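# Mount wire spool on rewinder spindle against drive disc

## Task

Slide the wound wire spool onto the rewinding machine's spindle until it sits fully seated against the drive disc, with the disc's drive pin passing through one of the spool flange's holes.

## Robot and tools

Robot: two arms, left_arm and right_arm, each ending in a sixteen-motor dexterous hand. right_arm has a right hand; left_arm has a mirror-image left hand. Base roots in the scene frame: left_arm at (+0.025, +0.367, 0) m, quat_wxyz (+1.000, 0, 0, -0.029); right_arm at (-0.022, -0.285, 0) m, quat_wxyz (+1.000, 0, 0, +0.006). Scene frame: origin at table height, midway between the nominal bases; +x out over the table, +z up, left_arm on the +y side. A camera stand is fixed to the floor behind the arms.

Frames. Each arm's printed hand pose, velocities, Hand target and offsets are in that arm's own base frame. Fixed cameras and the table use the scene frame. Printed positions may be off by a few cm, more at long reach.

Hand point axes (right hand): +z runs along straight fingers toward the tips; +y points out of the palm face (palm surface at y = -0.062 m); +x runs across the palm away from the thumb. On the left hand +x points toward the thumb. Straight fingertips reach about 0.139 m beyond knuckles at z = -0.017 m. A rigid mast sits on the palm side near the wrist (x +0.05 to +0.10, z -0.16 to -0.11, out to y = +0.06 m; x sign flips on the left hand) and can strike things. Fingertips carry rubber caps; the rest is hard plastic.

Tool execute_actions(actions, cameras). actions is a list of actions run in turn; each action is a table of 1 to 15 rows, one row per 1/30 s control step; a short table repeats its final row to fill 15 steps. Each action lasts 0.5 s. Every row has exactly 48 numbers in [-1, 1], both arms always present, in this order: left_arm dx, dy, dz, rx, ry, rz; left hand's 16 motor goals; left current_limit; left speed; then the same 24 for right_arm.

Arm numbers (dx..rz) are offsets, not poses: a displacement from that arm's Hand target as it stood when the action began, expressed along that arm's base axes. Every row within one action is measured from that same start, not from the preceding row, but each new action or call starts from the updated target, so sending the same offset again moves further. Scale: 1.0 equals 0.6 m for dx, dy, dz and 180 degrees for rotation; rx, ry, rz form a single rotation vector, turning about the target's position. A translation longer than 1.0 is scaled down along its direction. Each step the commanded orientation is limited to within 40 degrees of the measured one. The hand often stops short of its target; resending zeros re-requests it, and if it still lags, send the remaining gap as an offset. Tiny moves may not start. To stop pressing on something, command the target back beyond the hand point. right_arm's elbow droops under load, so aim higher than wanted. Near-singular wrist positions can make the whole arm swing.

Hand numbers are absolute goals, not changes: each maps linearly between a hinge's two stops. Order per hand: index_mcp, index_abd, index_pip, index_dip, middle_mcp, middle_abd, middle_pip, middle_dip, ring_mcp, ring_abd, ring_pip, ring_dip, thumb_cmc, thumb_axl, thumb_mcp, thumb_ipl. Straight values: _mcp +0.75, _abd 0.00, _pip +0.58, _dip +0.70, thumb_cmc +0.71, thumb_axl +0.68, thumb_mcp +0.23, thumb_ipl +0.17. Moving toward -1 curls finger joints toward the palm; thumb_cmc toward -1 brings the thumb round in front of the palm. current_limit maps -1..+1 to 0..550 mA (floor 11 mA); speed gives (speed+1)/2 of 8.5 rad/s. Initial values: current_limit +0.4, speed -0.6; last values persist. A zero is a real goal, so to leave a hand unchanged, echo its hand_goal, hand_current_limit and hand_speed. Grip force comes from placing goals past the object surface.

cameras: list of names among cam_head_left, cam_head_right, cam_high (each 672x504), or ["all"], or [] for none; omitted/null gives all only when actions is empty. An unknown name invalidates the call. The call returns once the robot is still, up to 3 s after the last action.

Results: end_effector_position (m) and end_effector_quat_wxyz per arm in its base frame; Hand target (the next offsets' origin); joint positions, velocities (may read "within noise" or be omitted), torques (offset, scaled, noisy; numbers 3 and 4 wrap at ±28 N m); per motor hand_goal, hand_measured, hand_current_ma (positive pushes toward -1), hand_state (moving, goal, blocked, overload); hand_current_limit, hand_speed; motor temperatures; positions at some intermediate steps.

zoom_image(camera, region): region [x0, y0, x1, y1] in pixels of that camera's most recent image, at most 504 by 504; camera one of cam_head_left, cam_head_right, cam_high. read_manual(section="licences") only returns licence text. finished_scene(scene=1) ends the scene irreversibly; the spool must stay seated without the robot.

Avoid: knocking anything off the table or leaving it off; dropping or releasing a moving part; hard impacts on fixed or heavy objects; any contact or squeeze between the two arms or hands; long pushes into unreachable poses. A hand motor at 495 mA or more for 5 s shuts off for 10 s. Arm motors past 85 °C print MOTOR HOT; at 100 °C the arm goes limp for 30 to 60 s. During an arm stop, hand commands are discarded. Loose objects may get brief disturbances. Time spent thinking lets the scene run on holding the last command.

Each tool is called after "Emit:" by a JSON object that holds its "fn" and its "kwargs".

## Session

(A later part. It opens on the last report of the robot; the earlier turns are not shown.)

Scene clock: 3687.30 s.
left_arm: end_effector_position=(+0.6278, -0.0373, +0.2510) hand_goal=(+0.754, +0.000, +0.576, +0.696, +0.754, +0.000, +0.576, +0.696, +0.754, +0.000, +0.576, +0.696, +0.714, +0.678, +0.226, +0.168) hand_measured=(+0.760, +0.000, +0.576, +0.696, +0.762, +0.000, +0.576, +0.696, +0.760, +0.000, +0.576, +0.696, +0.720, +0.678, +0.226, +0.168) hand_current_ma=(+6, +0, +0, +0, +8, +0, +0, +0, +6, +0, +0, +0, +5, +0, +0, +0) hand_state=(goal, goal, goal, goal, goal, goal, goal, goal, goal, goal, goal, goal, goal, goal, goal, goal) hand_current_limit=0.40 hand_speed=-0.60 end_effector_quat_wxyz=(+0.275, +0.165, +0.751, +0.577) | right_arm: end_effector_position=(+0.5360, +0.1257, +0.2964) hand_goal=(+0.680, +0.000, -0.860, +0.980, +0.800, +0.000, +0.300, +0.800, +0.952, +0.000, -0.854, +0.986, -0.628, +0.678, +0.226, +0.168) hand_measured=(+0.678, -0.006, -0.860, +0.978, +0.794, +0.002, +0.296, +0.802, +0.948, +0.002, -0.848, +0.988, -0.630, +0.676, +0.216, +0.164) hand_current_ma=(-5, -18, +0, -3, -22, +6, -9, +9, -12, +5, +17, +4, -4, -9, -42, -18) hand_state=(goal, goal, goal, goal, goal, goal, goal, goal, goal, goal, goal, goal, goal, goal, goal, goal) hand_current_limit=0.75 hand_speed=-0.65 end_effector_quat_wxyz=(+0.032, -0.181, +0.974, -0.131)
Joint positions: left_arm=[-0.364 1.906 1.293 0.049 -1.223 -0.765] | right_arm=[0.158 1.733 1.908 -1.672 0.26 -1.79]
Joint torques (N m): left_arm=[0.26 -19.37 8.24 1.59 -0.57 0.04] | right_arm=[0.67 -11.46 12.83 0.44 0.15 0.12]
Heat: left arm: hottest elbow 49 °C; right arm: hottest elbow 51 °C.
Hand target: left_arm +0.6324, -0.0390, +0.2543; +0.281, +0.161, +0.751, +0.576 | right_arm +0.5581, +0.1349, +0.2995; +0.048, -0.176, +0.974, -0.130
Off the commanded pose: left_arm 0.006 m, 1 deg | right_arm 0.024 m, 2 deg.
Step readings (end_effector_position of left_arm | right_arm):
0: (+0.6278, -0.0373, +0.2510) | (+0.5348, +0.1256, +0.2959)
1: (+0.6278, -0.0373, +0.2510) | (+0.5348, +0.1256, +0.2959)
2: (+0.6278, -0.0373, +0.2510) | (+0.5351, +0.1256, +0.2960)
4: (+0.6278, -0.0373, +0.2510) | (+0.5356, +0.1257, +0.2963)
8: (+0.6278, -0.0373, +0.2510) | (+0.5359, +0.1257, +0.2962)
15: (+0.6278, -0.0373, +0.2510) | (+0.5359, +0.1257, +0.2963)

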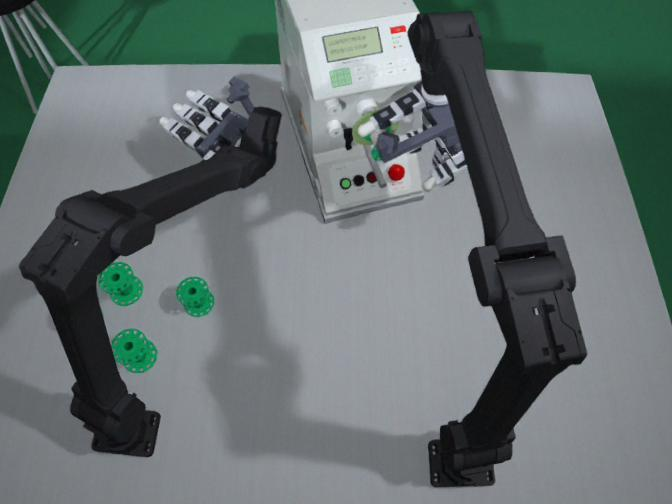

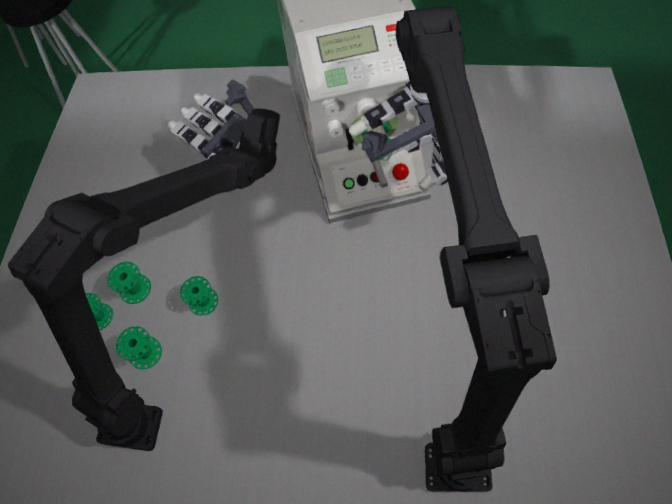

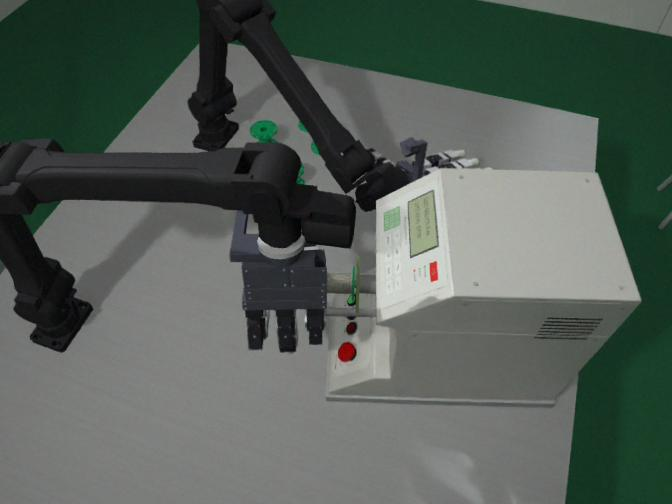

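Emit:
{"fn": "execute_actions", "kwargs": {"actions": [[[0,0,0,0,0,0,0.754,0,0.576,0.696,0.754,0,0.576,0.696,0.754,0,0.576,0.696,0.714,0.678,0.226,0.168,0.4,-0.6,0,0,0.0,0,0,0,0.73,0,-0.86,0.98,0.80,0,0.30,0.80,0.952,0,-0.854,0.986,-0.629,0.678,0.226,0.168,0.75,-0.94]]], "cameras": ["cam_high"]}}

Emit:
{"fn": "zoom_image", "kwargs": {"camera": "cam_high", "region": [330, 250, 370, 320]}}

Scene clock: 3705.77 s.
left_arm: end_effector_position=(+0.6278, -0.0373, +0.2510) hand_goal=(+0.754, +0.000, +0.576, +0.696, +0.754, +0.000, +0.576, +0.696, +0.754, +0.000, +0.576, +0.696, +0.714, +0.678, +0.226, +0.168) hand_measured=(+0.760, +0.000, +0.576, +0.696, +0.762, +0.000, +0.576, +0.696, +0.760, +0.000, +0.576, +0.696, +0.720, +0.678, +0.226, +0.168) hand_current_ma=(+6, +0, +0, +0, +8, +0, +0, +0, +6, +0, +0, +0, +5, +0, +0, +0) hand_state=(goal, goal, goal, goal, goal, goal, goal, goal, goal, goal, goal, goal, goal, goal, goal, goal) hand_current_limit=0.40 hand_speed=-0.60 end_effector_quat_wxyz=(+0.275, +0.165, +0.751, +0.577) | right_arm: end_effector_position=(+0.5354, +0.1267, +0.2971) hand_goal=(+0.730, +0.000, -0.860, +0.980, +0.800, +0.000, +0.300, +0.800, +0.952, +0.000, -0.854, +0.986, -0.628, +0.678, +0.226, +0.168) hand_measured=(+0.702, -0.006, -0.866, +0.978, +0.794, +0.002, +0.296, +0.802, +0.948, +0.002, -0.848, +0.988, -0.630, +0.676, +0.216, +0.164) hand_current_ma=(-108, -18, -19, -7, -22, +6, -9, +9, -12, +5, +17, +4, -4, -9, -42, -18) hand_state=(blocked, goal, goal, goal, goal, goal, goal, goal, goal, goal, goal, goal, goal, goal, goal, goal) hand_current_limit=0.75 hand_speed=-0.94 end_effector_quat_wxyz=(+0.032, -0.184, +0.974, -0.131)
Joint positions: left_arm=[-0.364 1.906 1.293 0.049 -1.223 -0.765] | right_arm=[0.16 1.733 1.91 -1.674 0.26 -1.793]
Joint torques (N m): left_arm=[0.38 -19.37 8.35 1.55 -0.59 0.02] | right_arm=[0.5 -11.4 12.68 0.47 0.15 0.16]
Motor temperatures (°C): left_arm=[30 40 49 28 30 26] | right_arm=[28 34 53 27 29 25]
Heat: left arm: hottest elbow 49 °C; right arm: hottest elbow 53 °C.
Hand target: left_arm +0.6324, -0.0390, +0.2543; +0.281, +0.161, +0.751, +0.576 | right_arm +0.5581, +0.1348, +0.2994; +0.048, -0.176, +0.974, -0.130
Off the commanded pose: left_arm 0.006 m, 1 deg | right_arm 0.024 m, 2 deg.
Step readings (end_effector_position of left_arm | right_arm):
0: (+0.6278, -0.0373, +0.2510) | (+0.5360, +0.1257, +0.2964)
1: (+0.6278, -0.0373, +0.2510) | (+0.5360, +0.1257, +0.2964)
2: (+0.6278, -0.0373, +0.2510) | (+0.5360, +0.1257, +0.2964)
4: (+0.6278, -0.0373, +0.2510) | (+0.5359, +0.1257, +0.2964)
8: (+0.6278, -0.0373, +0.2510) | (+0.5357, +0.1263, +0.2964)
15: (+0.6278, -0.0373, +0.2510) | (+0.5354, +0.1267, +0.2971)
Images, in order (width x height): cam_high 672x504.

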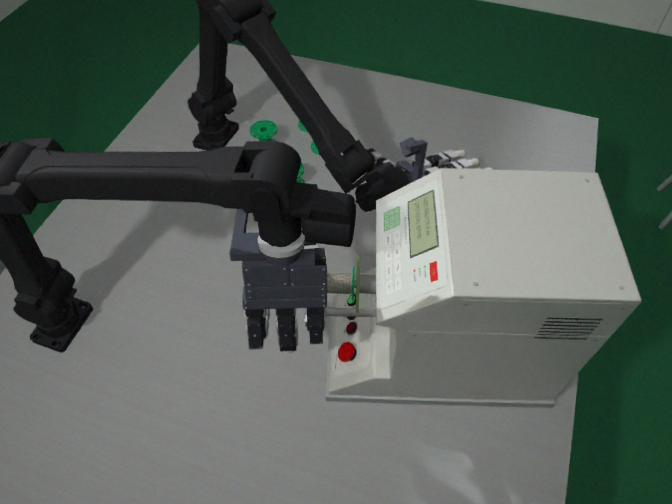

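Scaled by 7.200 from the camera's 672x504 image, which has a finer 960x720 frame.

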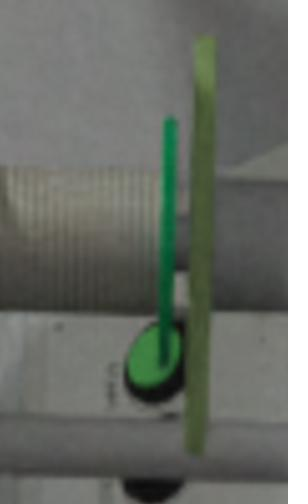

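Emit:
{"fn": "execute_actions", "kwargs": {"actions": [[[0,0,0,0,0,0,0.754,0,0.576,0.696,0.754,0,0.576,0.696,0.754,0,0.576,0.696,0.714,0.678,0.226,0.168,0.4,-0.6,-0.005,-0.0017,0.0,0,0,0,0.76,0,-0.86,0.98,0.80,0,0.30,0.80,0.952,0,-0.854,0.986,-0.629,0.678,0.226,0.168,0.75,-0.94]]], "cameras": ["all"]}}

Emit:
{"fn": "zoom_image", "kwargs": {"camera": "cam_high", "region": [330, 250, 370, 320]}}

Emit:
{"fn": "zoom_image", "kwargs": {"camera": "cam_head_left", "region": [360, 120, 400, 170]}}

Emit:
{"fn": "zoom_image", "kwargs": {"camera": "cam_head_right", "region": [360, 110, 430, 160]}}

Scene clock: 3716.70 s.
left_arm: end_effector_position=(+0.6278, -0.0373, +0.2510) hand_goal=(+0.754, +0.000, +0.576, +0.696, +0.754, +0.000, +0.576, +0.696, +0.754, +0.000, +0.576, +0.696, +0.714, +0.678, +0.226, +0.168) hand_measured=(+0.760, +0.000, +0.576, +0.696, +0.762, +0.000, +0.576, +0.696, +0.760, +0.000, +0.576, +0.696, +0.720, +0.678, +0.226, +0.168) hand_current_ma=(+6, +0, +0, +0, +8, +0, +0, +0, +6, +0, +0, +0, +5, +0, +0, +0) hand_state=(goal, goal, goal, goal, goal, goal, goal, goal, goal, goal, goal, goal, goal, goal, goal, goal) hand_current_limit=0.40 hand_speed=-0.60 end_effector_quat_wxyz=(+0.275, +0.165, +0.751, +0.577) | right_arm: end_effector_position=(+0.5353, +0.1267, +0.2971) hand_goal=(+0.760, +0.000, -0.860, +0.980, +0.800, +0.000, +0.300, +0.800, +0.952, +0.000, -0.854, +0.986, -0.628, +0.678, +0.226, +0.168) hand_measured=(+0.720, -0.006, -0.872, +0.974, +0.794, +0.002, +0.296, +0.802, +0.948, +0.002, -0.848, +0.988, -0.630, +0.676, +0.216, +0.164) hand_current_ma=(-170, -18, -40, -17, -22, +6, -9, +9, -12, +5, +17, +4, -4, -9, -42, -18) hand_state=(blocked, goal, goal, goal, goal, goal, goal, goal, goal, goal, goal, goal, goal, goal, goal, goal) hand_current_limit=0.75 hand_speed=-0.94 end_effector_quat_wxyz=(+0.032, -0.184, +0.974, -0.131)
Joint positions: left_arm=[-0.364 1.906 1.293 0.049 -1.223 -0.765] | right_arm=[0.16 1.733 1.91 -1.674 0.26 -1.795]
Joint torques (N m): left_arm=[0.56 -19.49 8.27 1.55 -0.57 0.04] | right_arm=[0.38 -12.16 11.81 0.57 0.15 0.17]
Heat: left arm: hottest elbow 49 °C; right arm: hottest elbow 53 °C.
Hand target: left_arm +0.6324, -0.0390, +0.2543; +0.281, +0.161, +0.751, +0.576 | right_arm +0.5551, +0.1338, +0.2994; +0.048, -0.176, +0.974, -0.130
Off the commanded pose: left_arm 0.006 m, 1 deg | right_arm 0.021 m, 2 deg.
Step readings (end_effector_position of left_arm | right_arm):
0: (+0.6278, -0.0373, +0.2510) | (+0.5354, +0.1267, +0.2971)
1: (+0.6278, -0.0373, +0.2510) | (+0.5354, +0.1267, +0.2971)
2: (+0.6278, -0.0373, +0.2510) | (+0.5354, +0.1267, +0.2971)
4: (+0.6278, -0.0373, +0.2510) | (+0.5354, +0.1267, +0.2971)
8: (+0.6278, -0.0373, +0.2510) | (+0.5353, +0.1267, +0.2971)
15: (+0.6278, -0.0373, +0.2510) | (+0.5353, +0.1267, +0.2971)

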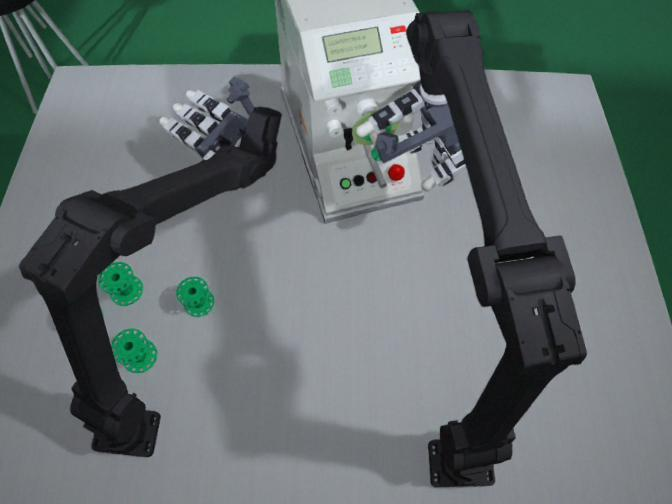

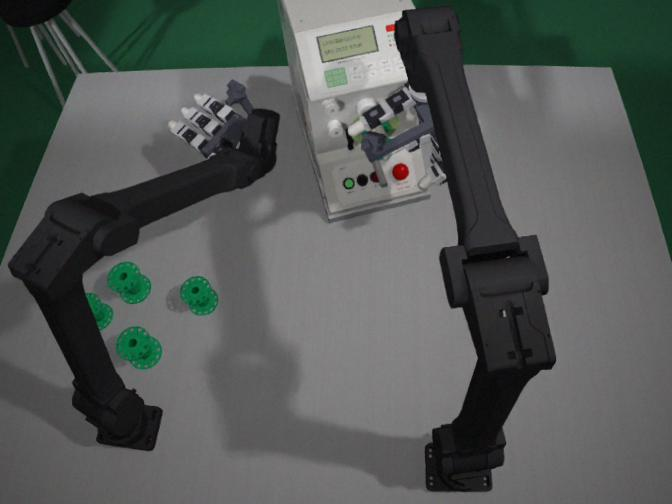

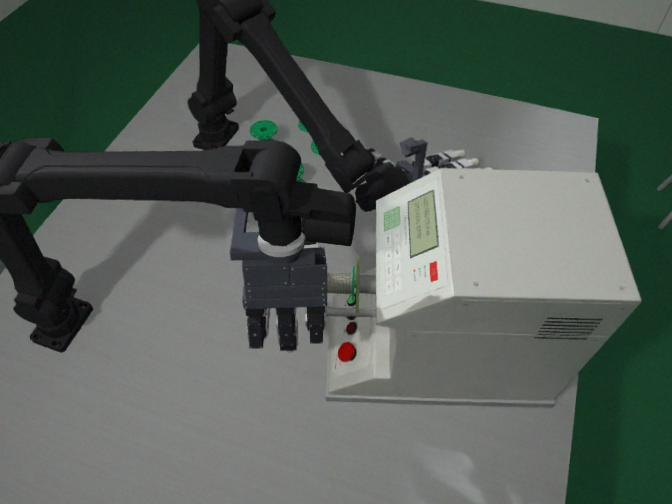

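Scaled by 7.200 from the camera's 672x504 image, which has a finer 960x720 frame.

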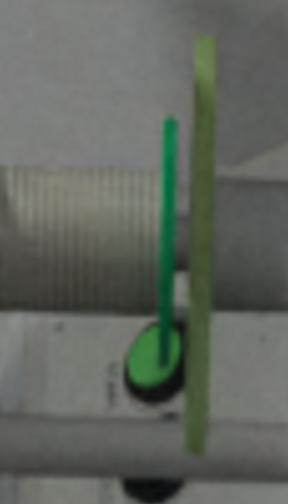

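Scaled by 10.080 from the camera's 672x504 image, which has a finer 960x720 frame.

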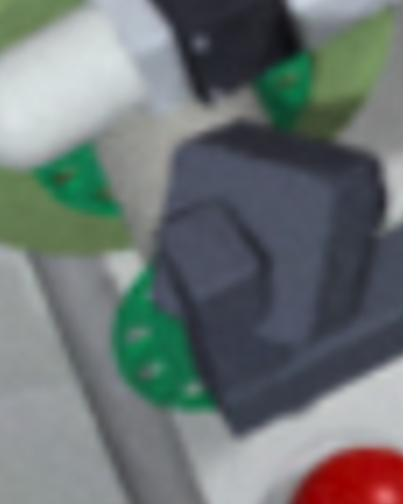

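Scaled by 7.200 from the camera's 672x504 image, which has a finer 960x720 frame.

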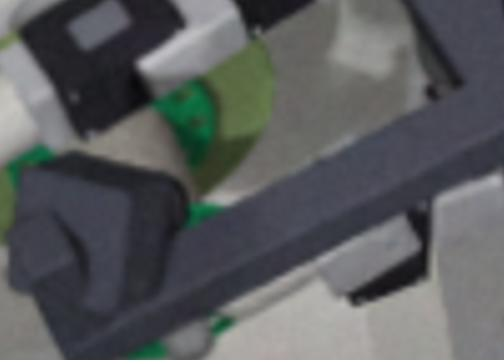

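Emit:
{"fn": "execute_actions", "kwargs": {"actions": [[[0,0,0,0,0,0,0.754,0,0.576,0.696,0.754,0,0.576,0.696,0.754,0,0.576,0.696,0.714,0.678,0.226,0.168,0.4,-0.6,0,0,0.0,0,0,0,0.66,0,-0.86,0.98,0.80,0,0.30,0.80,0.952,0,-0.854,0.986,-0.629,0.678,0.226,0.168,0.75,-0.94]],[[0,0,0,0,0,0,0.754,0,0.576,0.696,0.754,0,0.576,0.696,0.754,0,0.576,0.696,0.714,0.678,0.226,0.168,0.4,-0.6,0.004,0.0013,0.0,0,0,0,0.60,0,-0.86,0.98,0.80,0,0.30,0.80,0.952,0,-0.854,0.986,-0.629,0.678,0.226,0.168,0.75,-0.94]]], "cameras": ["all"]}}

Emit:
{"fn": "zoom_image", "kwargs": {"camera": "cam_high", "region": [330, 250, 370, 320]}}

Emit:
{"fn": "zoom_image", "kwargs": {"camera": "cam_head_left", "region": [360, 120, 400, 170]}}

Emit:
{"fn": "zoom_image", "kwargs": {"camera": "cam_head_right", "region": [360, 110, 430, 160]}}

Scene clock: 3742.47 s.
left_arm: end_effector_position=(+0.6278, -0.0373, +0.2510) hand_goal=(+0.754, +0.000, +0.576, +0.696, +0.754, +0.000, +0.576, +0.696, +0.754, +0.000, +0.576, +0.696, +0.714, +0.678, +0.226, +0.168) hand_measured=(+0.760, +0.000, +0.576, +0.696, +0.762, +0.000, +0.576, +0.696, +0.760, +0.000, +0.576, +0.696, +0.720, +0.678, +0.226, +0.168) hand_current_ma=(+6, +0, +0, +0, +8, +0, +0, +0, +6, +0, +0, +0, +5, +0, +0, +0) hand_state=(goal, goal, goal, goal, goal, goal, goal, goal, goal, goal, goal, goal, goal, goal, goal, goal) hand_current_limit=0.40 hand_speed=-0.60 end_effector_quat_wxyz=(+0.275, +0.165, +0.751, +0.577) | right_arm: end_effector_position=(+0.5360, +0.1259, +0.2953) hand_goal=(+0.600, +0.000, -0.860, +0.980, +0.800, +0.000, +0.300, +0.800, +0.952, +0.000, -0.854, +0.986, -0.628, +0.678, +0.226, +0.168) hand_measured=(+0.626, -0.006, -0.856, +0.980, +0.794, +0.002, +0.296, +0.802, +0.948, +0.002, -0.848, +0.988, -0.630, +0.676, +0.216, +0.164) hand_current_ma=(+106, -18, +13, +1, -22, +6, -9, +9, -12, +5, +17, +4, -4, -9, -42, -18) hand_state=(blocked, goal, goal, goal, goal, goal, goal, goal, goal, goal, goal, goal, goal, goal, goal, goal) hand_current_limit=0.75 hand_speed=-0.94 end_effector_quat_wxyz=(+0.031, -0.184, +0.973, -0.133)
Joint positions: left_arm=[-0.364 1.906 1.293 0.049 -1.223 -0.765] | right_arm=[0.16 1.736 1.91 -1.674 0.265 -1.794]
Joint torques (N m): left_arm=[0.32 -19.49 8.32 1.47 -0.58 0.04] | right_arm=[0.5 -11.87 12.52 0.46 -0.02 0.16]
Heat: left arm: hottest elbow 49 °C; right arm: hottest elbow 53 °C.
Hand target: left_arm +0.6324, -0.0390, +0.2543; +0.281, +0.161, +0.751, +0.576 | right_arm +0.5575, +0.1346, +0.2993; +0.048, -0.176, +0.974, -0.130
Off the commanded pose: left_arm 0.006 m, 1 deg | right_arm 0.023 m, 2 deg.
Step readings (end_effector_position of left_arm | right_arm):
0: (+0.6278, -0.0373, +0.2510) | (+0.5353, +0.1267, +0.2971)
1: (+0.6278, -0.0373, +0.2510) | (+0.5353, +0.1267, +0.2971)
2: (+0.6278, -0.0373, +0.2510) | (+0.5353, +0.1267, +0.2971)
4: (+0.6278, -0.0373, +0.2510) | (+0.5353, +0.1267, +0.2971)
8: (+0.6278, -0.0373, +0.2510) | (+0.5353, +0.1267, +0.2971)
15: (+0.6278, -0.0373, +0.2510) | (+0.5353, +0.1266, +0.2971)
16: (+0.6278, -0.0373, +0.2510) | (+0.5353, +0.1266, +0.2971)
17: (+0.6278, -0.0373, +0.2510) | (+0.5354, +0.1266, +0.2971)
19: (+0.6278, -0.0373, +0.2510) | (+0.5355, +0.1265, +0.2968)
23: (+0.6278, -0.0373, +0.2510) | (+0.5357, +0.1261, +0.2962)
30: (+0.6278, -0.0373, +0.2510) | (+0.5360, +0.1259, +0.2953)

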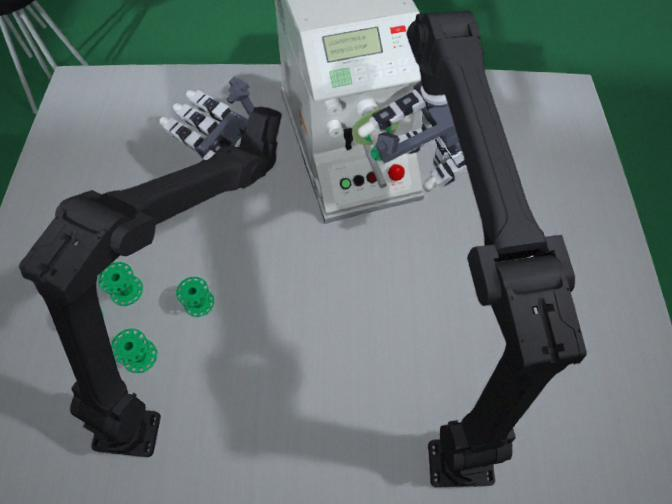

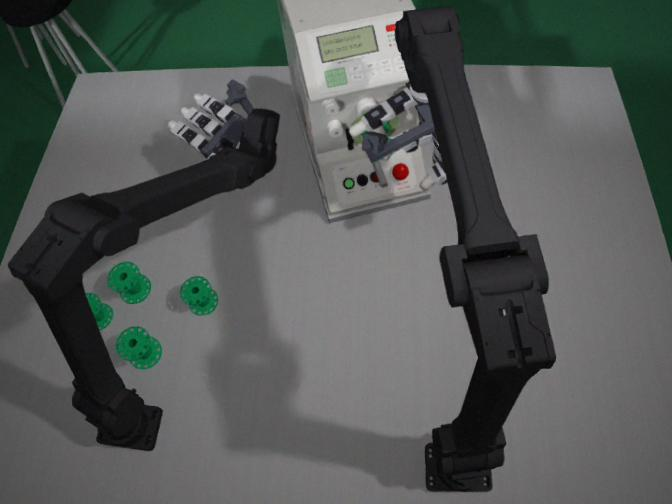

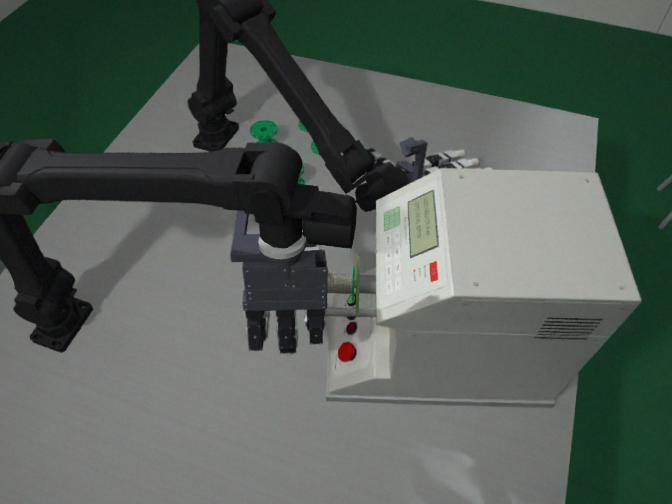

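Scaled by 7.200 from the camera's 672x504 image, which has a finer 960x720 frame.

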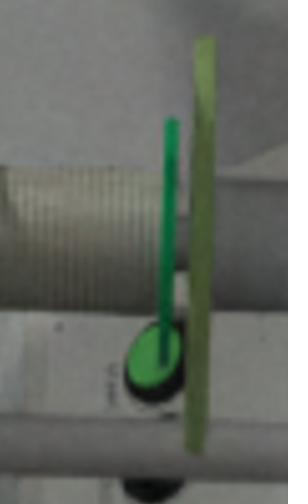

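Scaled by 10.080 from the camera's 672x504 image, which has a finer 960x720 frame.

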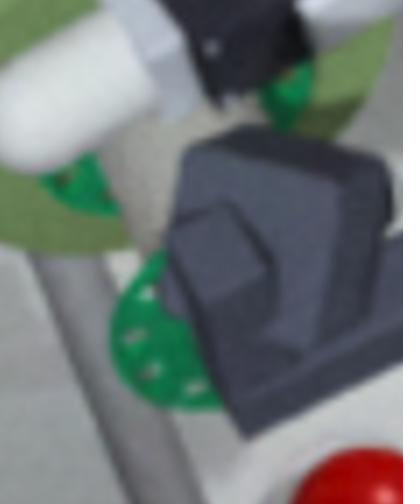

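Scaled by 7.200 from the camera's 672x504 image, which has a finer 960x720 frame.

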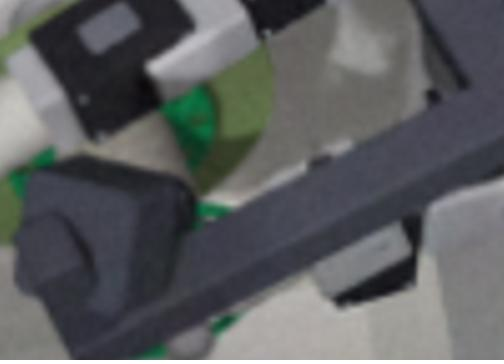

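Emit:
{"fn": "execute_actions", "kwargs": {"actions": [[[0,0,0,0,0,0,0.754,0,0.576,0.696,0.754,0,0.576,0.696,0.754,0,0.576,0.696,0.714,0.678,0.226,0.168,0.4,-0.6,-0.03,-0.0097,0.0,0,0,0,0.62,0,-0.86,0.98,0.80,0,0.30,0.80,0.952,0,-0.854,0.986,-0.629,0.678,0.226,0.168,0.75,-0.85]],[[0,0,0,0,0,0,0.754,0,0.576,0.696,0.754,0,0.576,0.696,0.754,0,0.576,0.696,0.714,0.678,0.226,0.168,0.4,-0.6,-0.035,-0.0113,0.0,0,0,0,0.68,0,-0.86,0.98,0.80,0,0.30,0.80,0.952,0,-0.854,0.986,-0.629,0.678,0.226,0.168,0.75,-0.85]],[[0,0,0,0,0,0,0.754,0,0.576,0.696,0.754,0,0.576,0.696,0.754,0,0.576,0.696,0.714,0.678,0.226,0.168,0.4,-0.6,-0.035,-0.0113,0.0,0,0,0,0.68,0,-0.86,0.98,0.80,0,0.30,0.80,0.952,0,-0.854,0.986,-0.629,0.678,0.226,0.168,0.75,-0.85]],[[0,0,0,0,0,0,0.754,0,0.576,0.696,0.754,0,0.576,0.696,0.754,0,0.576,0.696,0.714,0.678,0.226,0.168,0.4,-0.6,-0.035,-0.04,0.0,0,0,0,0.68,0,-0.86,0.98,0.80,0,0.30,0.80,0.952,0,-0.854,0.986,-0.629,0.678,0.226,0.168,0.75,-0.85]],[[0,0,0,0,0,0,0.754,0,0.576,0.696,0.754,0,0.576,0.696,0.754,0,0.576,0.696,0.714,0.678,0.226,0.168,0.4,-0.6,-0.035,-0.05,0.0,0,0,0,0.68,0,-0.86,0.98,0.80,0,0.30,0.80,0.952,0,-0.854,0.986,-0.629,0.678,0.226,0.168,0.75,-0.85]]], "cameras": ["all"]}}

Emit:
{"fn": "zoom_image", "kwargs": {"camera": "cam_high", "region": [300, 250, 370, 320]}}

Emit:
{"fn": "zoom_image", "kwargs": {"camera": "cam_head_left", "region": [350, 110, 410, 170]}}

Emit:
{"fn": "zoom_image", "kwargs": {"camera": "cam_head_right", "region": [350, 105, 410, 165]}}

Scene clock: 3782.30 s.
left_arm: end_effector_position=(+0.6278, -0.0373, +0.2510) hand_goal=(+0.754, +0.000, +0.576, +0.696, +0.754, +0.000, +0.576, +0.696, +0.754, +0.000, +0.576, +0.696, +0.714, +0.678, +0.226, +0.168) hand_measured=(+0.760, +0.000, +0.576, +0.696, +0.762, +0.000, +0.576, +0.696, +0.760, +0.000, +0.576, +0.696, +0.720, +0.678, +0.226, +0.168) hand_current_ma=(+6, +0, +0, +0, +8, +0, +0, +0, +6, +0, +0, +0, +5, +0, +0, +0) hand_state=(goal, goal, goal, goal, goal, goal, goal, goal, goal, goal, goal, goal, goal, goal, goal, goal) hand_current_limit=0.40 hand_speed=-0.60 end_effector_quat_wxyz=(+0.275, +0.165, +0.751, +0.577) | right_arm: end_effector_position=(+0.4589, +0.0610, +0.3039) hand_goal=(+0.680, +0.000, -0.860, +0.980, +0.800, +0.000, +0.300, +0.800, +0.952, +0.000, -0.854, +0.986, -0.628, +0.678, +0.226, +0.168) hand_measured=(+0.678, -0.004, -0.860, +0.978, +0.794, +0.002, +0.298, +0.802, +0.948, +0.002, -0.848, +0.988, -0.628, +0.676, +0.216, +0.164) hand_current_ma=(-5, -8, +0, -4, -22, +6, -8, +8, -12, +5, +17, +4, -2, -9, -41, -18) hand_state=(goal, goal, goal, goal, goal, goal, goal, goal, goal, goal, goal, goal, goal, goal, goal, goal) hand_current_limit=0.75 hand_speed=-0.85 end_effector_quat_wxyz=(+0.050, -0.172, +0.975, -0.132)
Joint positions: left_arm=[-0.364 1.906 1.293 0.049 -1.223 -0.765] | right_arm=[0.041 1.472 1.609 -1.57 0.248 -1.896]
Joint torques (N m): left_arm=[0.38 -19.43 8.28 1.57 -0.59 0.04] | right_arm=[-0.21 -11.63 6.72 0.5 0.05 -0.11]
Heat: left arm: hottest elbow 49 °C; right arm: hottest elbow 54 °C.
Hand target: left_arm +0.6324, -0.0390, +0.2543; +0.281, +0.161, +0.751, +0.576 | right_arm +0.4554, +0.0612, +0.2995; +0.048, -0.176, +0.974, -0.130
Off the commanded pose: left_arm 0.006 m, 1 deg | right_arm 0.006 m, 1 deg.
Step readings (end_effector_position of left_arm | right_arm):
0: (+0.6278, -0.0373, +0.2510) | (+0.5360, +0.1259, +0.2953)
1: (+0.6278, -0.0373, +0.2510) | (+0.5360, +0.1259, +0.2953)
2: (+0.6278, -0.0373, +0.2510) | (+0.5360, +0.1259, +0.2953)
4: (+0.6278, -0.0373, +0.2510) | (+0.5360, +0.1259, +0.2953)
8: (+0.6278, -0.0373, +0.2510) | (+0.5360, +0.1259, +0.2957)
15: (+0.6278, -0.0373, +0.2510) | (+0.5361, +0.1259, +0.2963)
16: (+0.6278, -0.0373, +0.2510) | (+0.5359, +0.1259, +0.2961)
17: (+0.6278, -0.0373, +0.2510) | (+0.5352, +0.1257, +0.2956)
19: (+0.6278, -0.0373, +0.2510) | (+0.5323, +0.1256, +0.2942)
23: (+0.6278, -0.0373, +0.2510) | (+0.5232, +0.1243, +0.2974)
30: (+0.6278, -0.0373, +0.2510) | (+0.5199, +0.1238, +0.3044)
31: (+0.6278, -0.0373, +0.2510) | (+0.5198, +0.1238, +0.3041)
32: (+0.6278, -0.0373, +0.2510) | (+0.5192, +0.1237, +0.3027)
34: (+0.6278, -0.0373, +0.2510) | (+0.5137, +0.1226, +0.2983)
38: (+0.6278, -0.0373, +0.2510) | (+0.5026, +0.1199, +0.2944)
45: (+0.6278, -0.0373, +0.2510) | (+0.4996, +0.1189, +0.3024)
46: (+0.6278, -0.0373, +0.2510) | (+0.4994, +0.1186, +0.3027)
47: (+0.6278, -0.0373, +0.2510) | (+0.4987, +0.1182, +0.3022)
49: (+0.6278, -0.0373, +0.2510) | (+0.4933, +0.1143, +0.2990)
53: (+0.6278, -0.0373, +0.2510) | (+0.4822, +0.1004, +0.2963)
60: (+0.6278, -0.0373, +0.2510) | (+0.4801, +0.0914, +0.3034)
61: (+0.6278, -0.0373, +0.2510) | (+0.4799, +0.0914, +0.3034)
62: (+0.6278, -0.0373, +0.2510) | (+0.4792, +0.0903, +0.3026)
64: (+0.6278, -0.0373, +0.2510) | (+0.4736, +0.0874, +0.2993)
68: (+0.6278, -0.0373, +0.2510) | (+0.4620, +0.0718, +0.2964)
75: (+0.6278, -0.0373, +0.2510) | (+0.4592, +0.0609, +0.3037)

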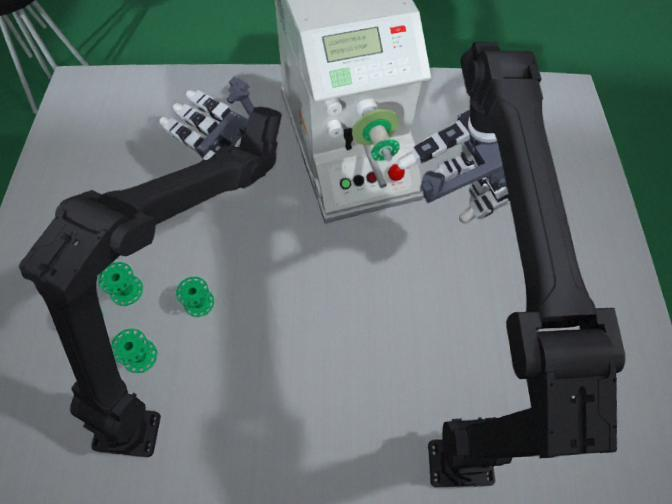

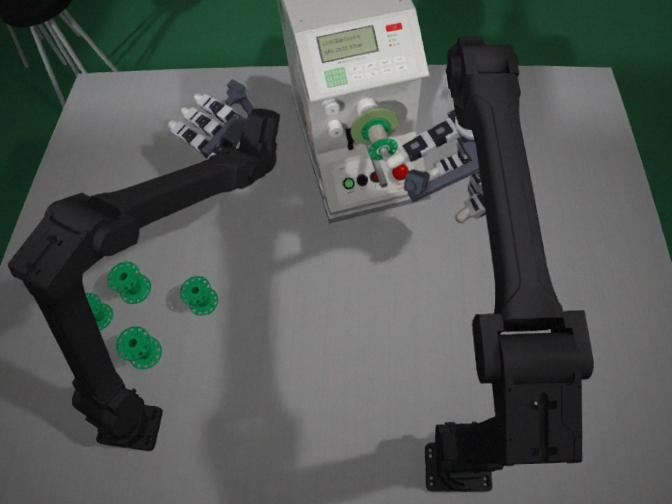

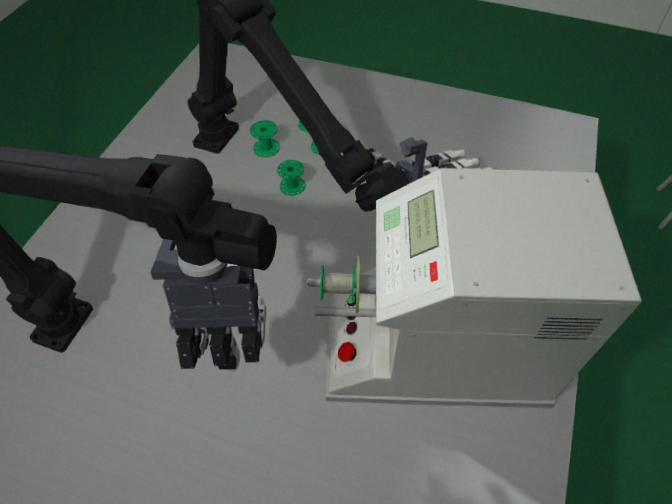

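Scaled by 7.200 from the camera's 672x504 image, which has a finer 960x720 frame.

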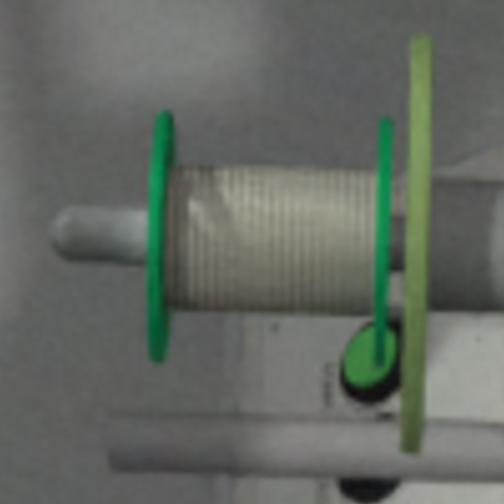

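Scaled by 8.400 from the camera's 672x504 image, which has a finer 960x720 frame.

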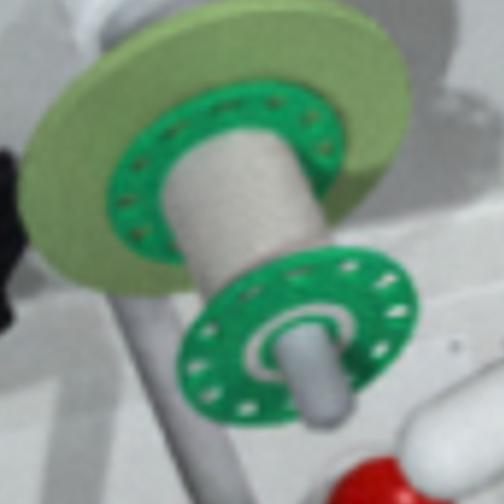

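Scaled by 8.400 from the camera's 672x504 image, which has a finer 960x720 frame.

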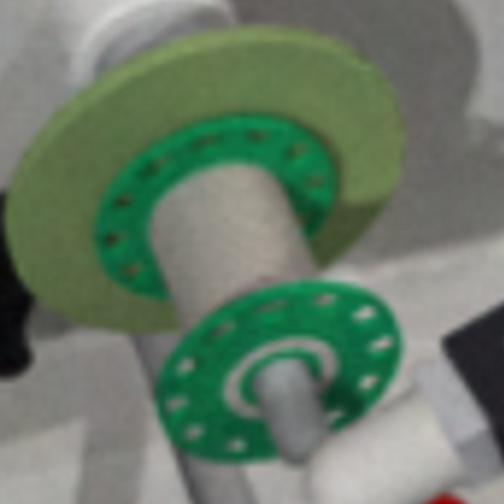

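Emit:
{"fn": "zoom_image", "kwargs": {"camera": "cam_head_left", "region": [360, 115, 400, 145]}}

Emit:
{"fn": "zoom_image", "kwargs": {"camera": "cam_head_left", "region": [365, 135, 405, 165]}}

Emit:
{"fn": "zoom_image", "kwargs": {"camera": "cam_high", "region": [345, 275, 365, 305]}}

Scaled by 12.600 from the camera's 672x504 image, which has a finer 960x720 frame.

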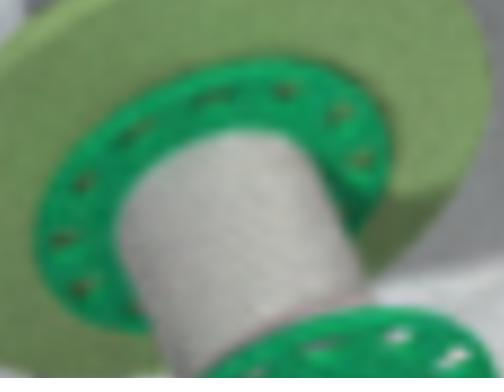

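Scaled by 12.600 from the camera's 672x504 image, which has a finer 960x720 frame.

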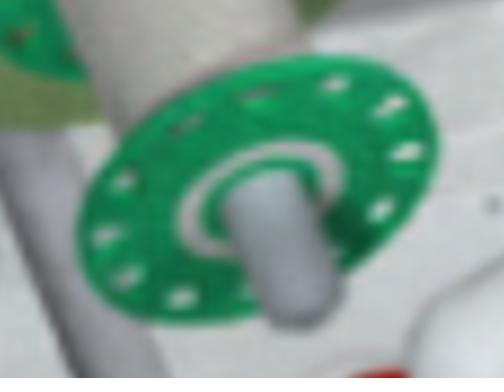

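Scaled by 16.800 from the camera's 672x504 image, which has a finer 960x720 frame.

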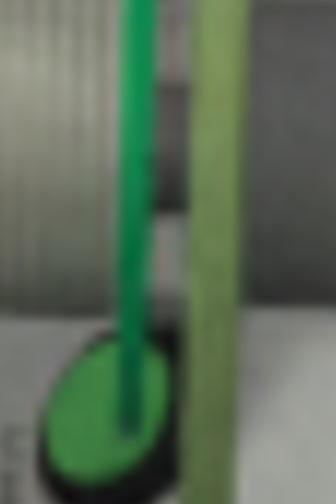

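Emit:
{"fn": "execute_actions", "kwargs": {"actions": [[[0,0,0,0,0,0,0.754,0,0.576,0.696,0.754,0,0.576,0.696,0.754,0,0.576,0.696,0.714,0.678,0.226,0.168,0.4,-0.6,0.035,0.045,0.0,0,0,0,0.80,0,0.30,0.80,0.80,0,0.30,0.80,0.952,0,-0.854,0.986,-0.629,0.678,0.226,0.168,0.75,-0.7]],[[0,0,0,0,0,0,0.754,0,0.576,0.696,0.754,0,0.576,0.696,0.754,0,0.576,0.696,0.714,0.678,0.226,0.168,0.4,-0.6,0.035,0.042,0.012,0,0,0,0.80,0,0.30,0.80,0.80,0,0.30,0.80,0.952,0,-0.854,0.986,-0.629,0.678,0.226,0.168,0.75,-0.7]],[[0,0,0,0,0,0,0.754,0,0.576,0.696,0.754,0,0.576,0.696,0.754,0,0.576,0.696,0.714,0.678,0.226,0.168,0.4,-0.6,0.03,0.012,0.008,0,0,0,0.80,0,0.30,0.80,0.80,0,0.30,0.80,0.952,0,-0.854,0.986,-0.629,0.678,0.226,0.168,0.75,-0.7]]], "cameras": ["cam_head_left","cam_high"]}}

Scene clock: 3882.57 s.
left_arm: end_effector_position=(+0.6278, -0.0373, +0.2510) hand_goal=(+0.754, +0.000, +0.576, +0.696, +0.754, +0.000, +0.576, +0.696, +0.754, +0.000, +0.576, +0.696, +0.714, +0.678, +0.226, +0.168) hand_measured=(+0.760, +0.000, +0.576, +0.696, +0.762, +0.000, +0.576, +0.696, +0.760, +0.000, +0.576, +0.696, +0.720, +0.678, +0.226, +0.168) hand_current_ma=(+6, +0, +0, +0, +8, +0, +0, +0, +6, +0, +0, +0, +5, +0, +0, +0) hand_state=(goal, goal, goal, goal, goal, goal, goal, goal, goal, goal, goal, goal, goal, goal, goal, goal) hand_current_limit=0.40 hand_speed=-0.60 end_effector_quat_wxyz=(+0.275, +0.165, +0.751, +0.577) | right_arm: end_effector_position=(+0.5022, +0.1150, +0.3057) hand_goal=(+0.800, +0.000, +0.300, +0.800, +0.800, +0.000, +0.300, +0.800, +0.952, +0.000, -0.854, +0.986, -0.628, +0.678, +0.226, +0.168) hand_measured=(+0.796, -0.004, +0.296, +0.804, +0.794, +0.002, +0.298, +0.802, +0.948, +0.002, -0.848, +0.988, -0.628, +0.676, +0.216, +0.164) hand_current_ma=(-14, -8, -9, +9, -22, +6, -8, +8, -12, +5, +17, +4, -2, -9, -41, -18) hand_state=(goal, goal, goal, goal, goal, goal, goal, goal, goal, goal, goal, goal, goal, goal, goal, goal) hand_current_limit=0.75 hand_speed=-0.70 end_effector_quat_wxyz=(+0.042, -0.177, +0.975, -0.129)
Joint positions: left_arm=[-0.364 1.906 1.293 0.049 -1.223 -0.765] | right_arm=[0.146 1.621 1.787 -1.642 0.255 -1.796]
Joint torques (N m): left_arm=[0.15 -19.55 8.18 1.52 -0.6 0.03] | right_arm=[0.5 -10.64 12.18 -0.25 0.3 0.05]
Motor temperatures (°C): left_arm=[30 40 49 28 30 26] | right_arm=[28 35 48 27 29 25]
Heat: left arm: hottest elbow 49 °C; right arm: hottest elbow 48 °C.
Hand target: left_arm +0.6324, -0.0390, +0.2543; +0.281, +0.161, +0.751, +0.576 | right_arm +0.5155, +0.1205, +0.3114; +0.048, -0.176, +0.974, -0.130
Off the commanded pose: left_arm 0.006 m, 1 deg | right_arm 0.015 m, 1 deg.
Step readings (end_effector_position of left_arm | right_arm):
0: (+0.6278, -0.0373, +0.2510) | (+0.4589, +0.0610, +0.3039)
1: (+0.6278, -0.0373, +0.2510) | (+0.4589, +0.0610, +0.3039)
2: (+0.6278, -0.0373, +0.2510) | (+0.4589, +0.0619, +0.3039)
4: (+0.6278, -0.0373, +0.2510) | (+0.4592, +0.0653, +0.3036)
8: (+0.6278, -0.0373, +0.2510) | (+0.4599, +0.0786, +0.3002)
15: (+0.6278, -0.0373, +0.2510) | (+0.4630, +0.0874, +0.2910)
16: (+0.6278, -0.0373, +0.2510) | (+0.4632, +0.0874, +0.2905)
17: (+0.6278, -0.0373, +0.2510) | (+0.4636, +0.0880, +0.2909)
19: (+0.6278, -0.0373, +0.2510) | (+0.4677, +0.0905, +0.2938)
23: (+0.6278, -0.0373, +0.2510) | (+0.4799, +0.1031, +0.2999)
30: (+0.6278, -0.0373, +0.2510) | (+0.4823, +0.1116, +0.2982)
31: (+0.6278, -0.0373, +0.2510) | (+0.4825, +0.1116, +0.2983)
32: (+0.6278, -0.0373, +0.2510) | (+0.4832, +0.1117, +0.2989)
34: (+0.6278, -0.0373, +0.2510) | (+0.4877, +0.1123, +0.3020)
38: (+0.6278, -0.0373, +0.2510) | (+0.4996, +0.1143, +0.3066)
45: (+0.6278, -0.0373, +0.2510) | (+0.5017, +0.1150, +0.3044)
Images, in order (width x height): cam_head_left 672x504, cam_high 672x504.

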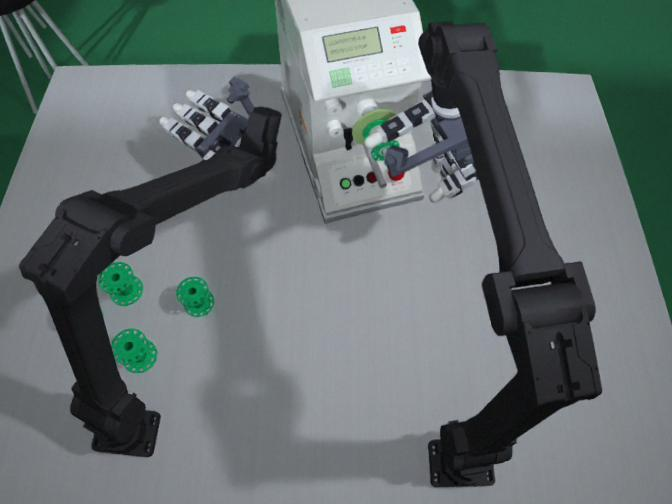

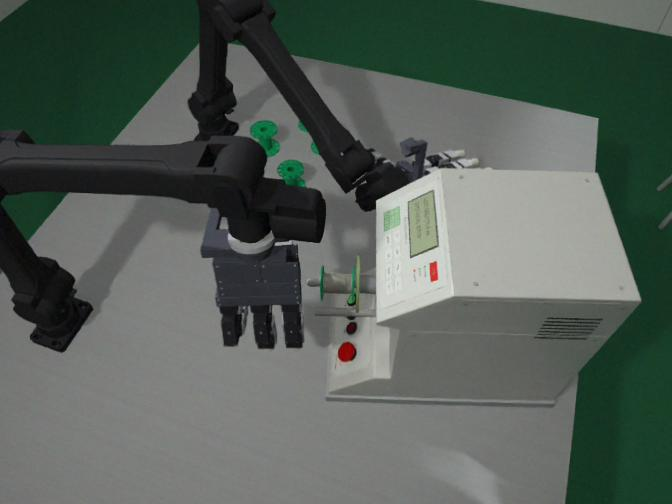

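Emit:
{"fn": "execute_actions", "kwargs": {"actions": [[[0,0,0,0,0,0,0.754,0,0.576,0.696,0.754,0,0.576,0.696,0.754,0,0.576,0.696,0.714,0.678,0.226,0.168,0.4,-0.6,0.0267,0.0087,-0.01,0,0,0,0.80,0,0.30,0.80,0.80,0,0.30,0.80,0.952,0,-0.854,0.986,-0.629,0.678,0.226,0.168,0.75,-0.7]],[[0,0,0,0,0,0,0.754,0,0.576,0.696,0.754,0,0.576,0.696,0.754,0,0.576,0.696,0.714,0.678,0.226,0.168,0.4,-0.6,0.0267,0.0087,-0.01,0,0,0,0.80,0,0.30,0.80,0.80,0,0.30,0.80,0.952,0,-0.854,0.986,-0.629,0.678,0.226,0.168,0.75,-0.7]],[[0,0,0,0,0,0,0.754,0,0.576,0.696,0.754,0,0.576,0.696,0.754,0,0.576,0.696,0.714,0.678,0.226,0.168,0.4,-0.6,0.0267,0.0087,-0.008,0,0,0,0.80,0,0.30,0.80,0.80,0,0.30,0.80,0.952,0,-0.854,0.986,-0.629,0.678,0.226,0.168,0.75,-0.7]]], "cameras": ["cam_head_left","cam_high"]}}

Emit:
{"fn": "zoom_image", "kwargs": {"camera": "cam_head_left", "region": [340, 90, 450, 200]}}

Emit:
{"fn": "zoom_image", "kwargs": {"camera": "cam_high", "region": [260, 230, 380, 350]}}

Scene clock: 3898.50 s.
left_arm: end_effector_position=(+0.6278, -0.0373, +0.2510) hand_goal=(+0.754, +0.000, +0.576, +0.696, +0.754, +0.000, +0.576, +0.696, +0.754, +0.000, +0.576, +0.696, +0.714, +0.678, +0.226, +0.168) hand_measured=(+0.760, +0.000, +0.576, +0.696, +0.762, +0.000, +0.576, +0.696, +0.760, +0.000, +0.576, +0.696, +0.720, +0.678, +0.226, +0.168) hand_current_ma=(+6, +0, +0, +0, +8, +0, +0, +0, +6, +0, +0, +0, +5, +0, +0, +0) hand_state=(goal, goal, goal, goal, goal, goal, goal, goal, goal, goal, goal, goal, goal, goal, goal, goal) hand_current_limit=0.40 hand_speed=-0.60 end_effector_quat_wxyz=(+0.275, +0.165, +0.751, +0.577) | right_arm: end_effector_position=(+0.5506, +0.1304, +0.2912) hand_goal=(+0.800, +0.000, +0.300, +0.800, +0.800, +0.000, +0.300, +0.800, +0.952, +0.000, -0.854, +0.986, -0.628, +0.678, +0.226, +0.168) hand_measured=(+0.796, -0.004, +0.296, +0.804, +0.794, +0.002, +0.298, +0.802, +0.948, +0.002, -0.848, +0.988, -0.628, +0.676, +0.216, +0.164) hand_current_ma=(-14, -8, -9, +9, -22, +6, -8, +8, -12, +5, +17, +4, -2, -9, -41, -18) hand_state=(goal, goal, goal, goal, goal, goal, goal, goal, goal, goal, goal, goal, goal, goal, goal, goal) hand_current_limit=0.75 hand_speed=-0.70 end_effector_quat_wxyz=(+0.043, -0.177, +0.975, -0.129)
Joint positions: left_arm=[-0.364 1.906 1.293 0.049 -1.223 -0.765] | right_arm=[0.161 1.758 1.926 -1.646 0.257 -1.781]
Joint torques (N m): left_arm=[0.32 -19.31 8.23 1.52 -0.59 0.04] | right_arm=[0.5 -12.63 12.18 -0.25 0.3 0.05]
Heat: left arm: hottest elbow 49 °C; right arm: hottest elbow 49 °C.
Hand target: left_arm +0.6324, -0.0390, +0.2543; +0.281, +0.161, +0.751, +0.576 | right_arm +0.5635, +0.1364, +0.2945; +0.048, -0.176, +0.974, -0.130
Off the commanded pose: left_arm 0.006 m, 1 deg | right_arm 0.015 m, 1 deg.
Step readings (end_effector_position of left_arm | right_arm):
0: (+0.6278, -0.0373, +0.2510) | (+0.5022, +0.1150, +0.3057)
1: (+0.6278, -0.0373, +0.2510) | (+0.5022, +0.1150, +0.3057)
2: (+0.6278, -0.0373, +0.2510) | (+0.5028, +0.1153, +0.3059)
4: (+0.6278, -0.0373, +0.2510) | (+0.5065, +0.1161, +0.3065)
8: (+0.6278, -0.0373, +0.2510) | (+0.5140, +0.1189, +0.3044)
15: (+0.6278, -0.0373, +0.2510) | (+0.5169, +0.1200, +0.2971)
16: (+0.6278, -0.0373, +0.2510) | (+0.5171, +0.1201, +0.2972)
17: (+0.6278, -0.0373, +0.2510) | (+0.5177, +0.1204, +0.2973)
19: (+0.6278, -0.0373, +0.2510) | (+0.5218, +0.1220, +0.2994)
23: (+0.6278, -0.0373, +0.2510) | (+0.5297, +0.1240, +0.2999)
30: (+0.6278, -0.0373, +0.2510) | (+0.5328, +0.1249, +0.2932)
31: (+0.6278, -0.0373, +0.2510) | (+0.5331, +0.1249, +0.2931)
32: (+0.6278, -0.0373, +0.2510) | (+0.5339, +0.1251, +0.2931)
34: (+0.6278, -0.0373, +0.2510) | (+0.5384, +0.1262, +0.2946)
38: (+0.6278, -0.0373, +0.2510) | (+0.5467, +0.1290, +0.2952)
45: (+0.6278, -0.0373, +0.2510) | (+0.5501, +0.1304, +0.2899)
Images, in order (width x height): cam_head_left 672x504, cam_high 672x504.

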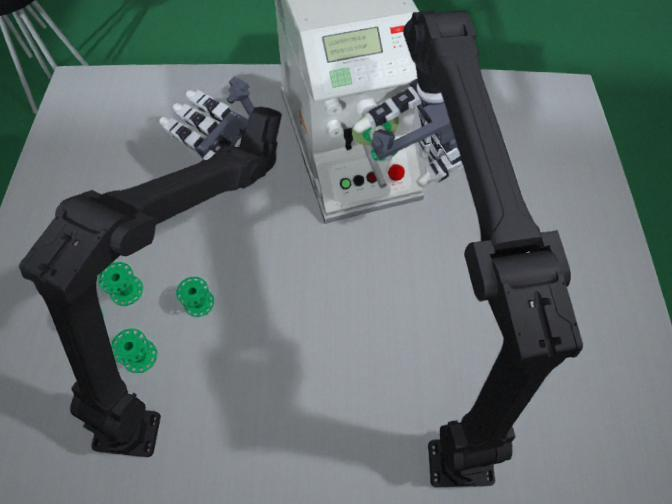

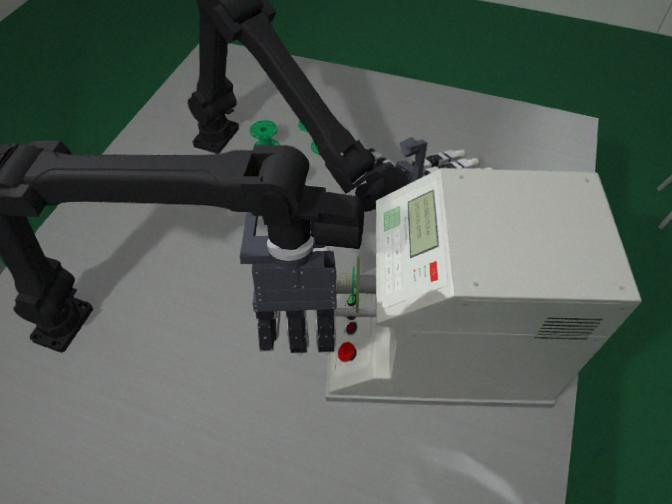

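Scaled by 4.582 from the camera's 672x504 image, which has a finer 960x720 frame.

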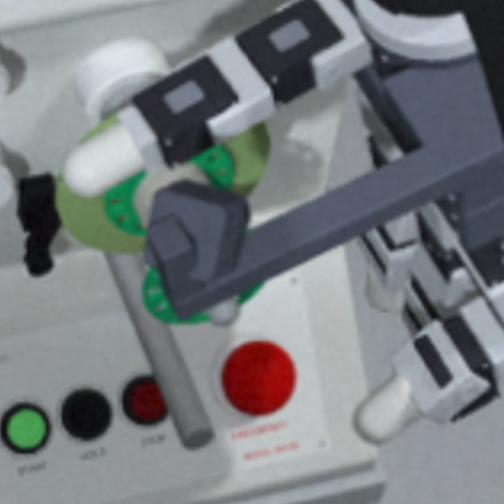

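Scaled by 4.200 from the camera's 672x504 image, which has a finer 960x720 frame.

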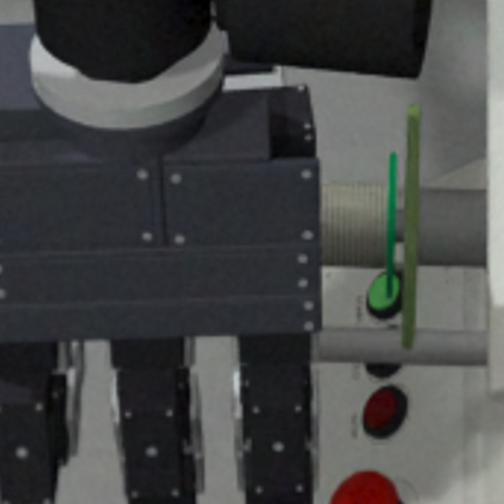

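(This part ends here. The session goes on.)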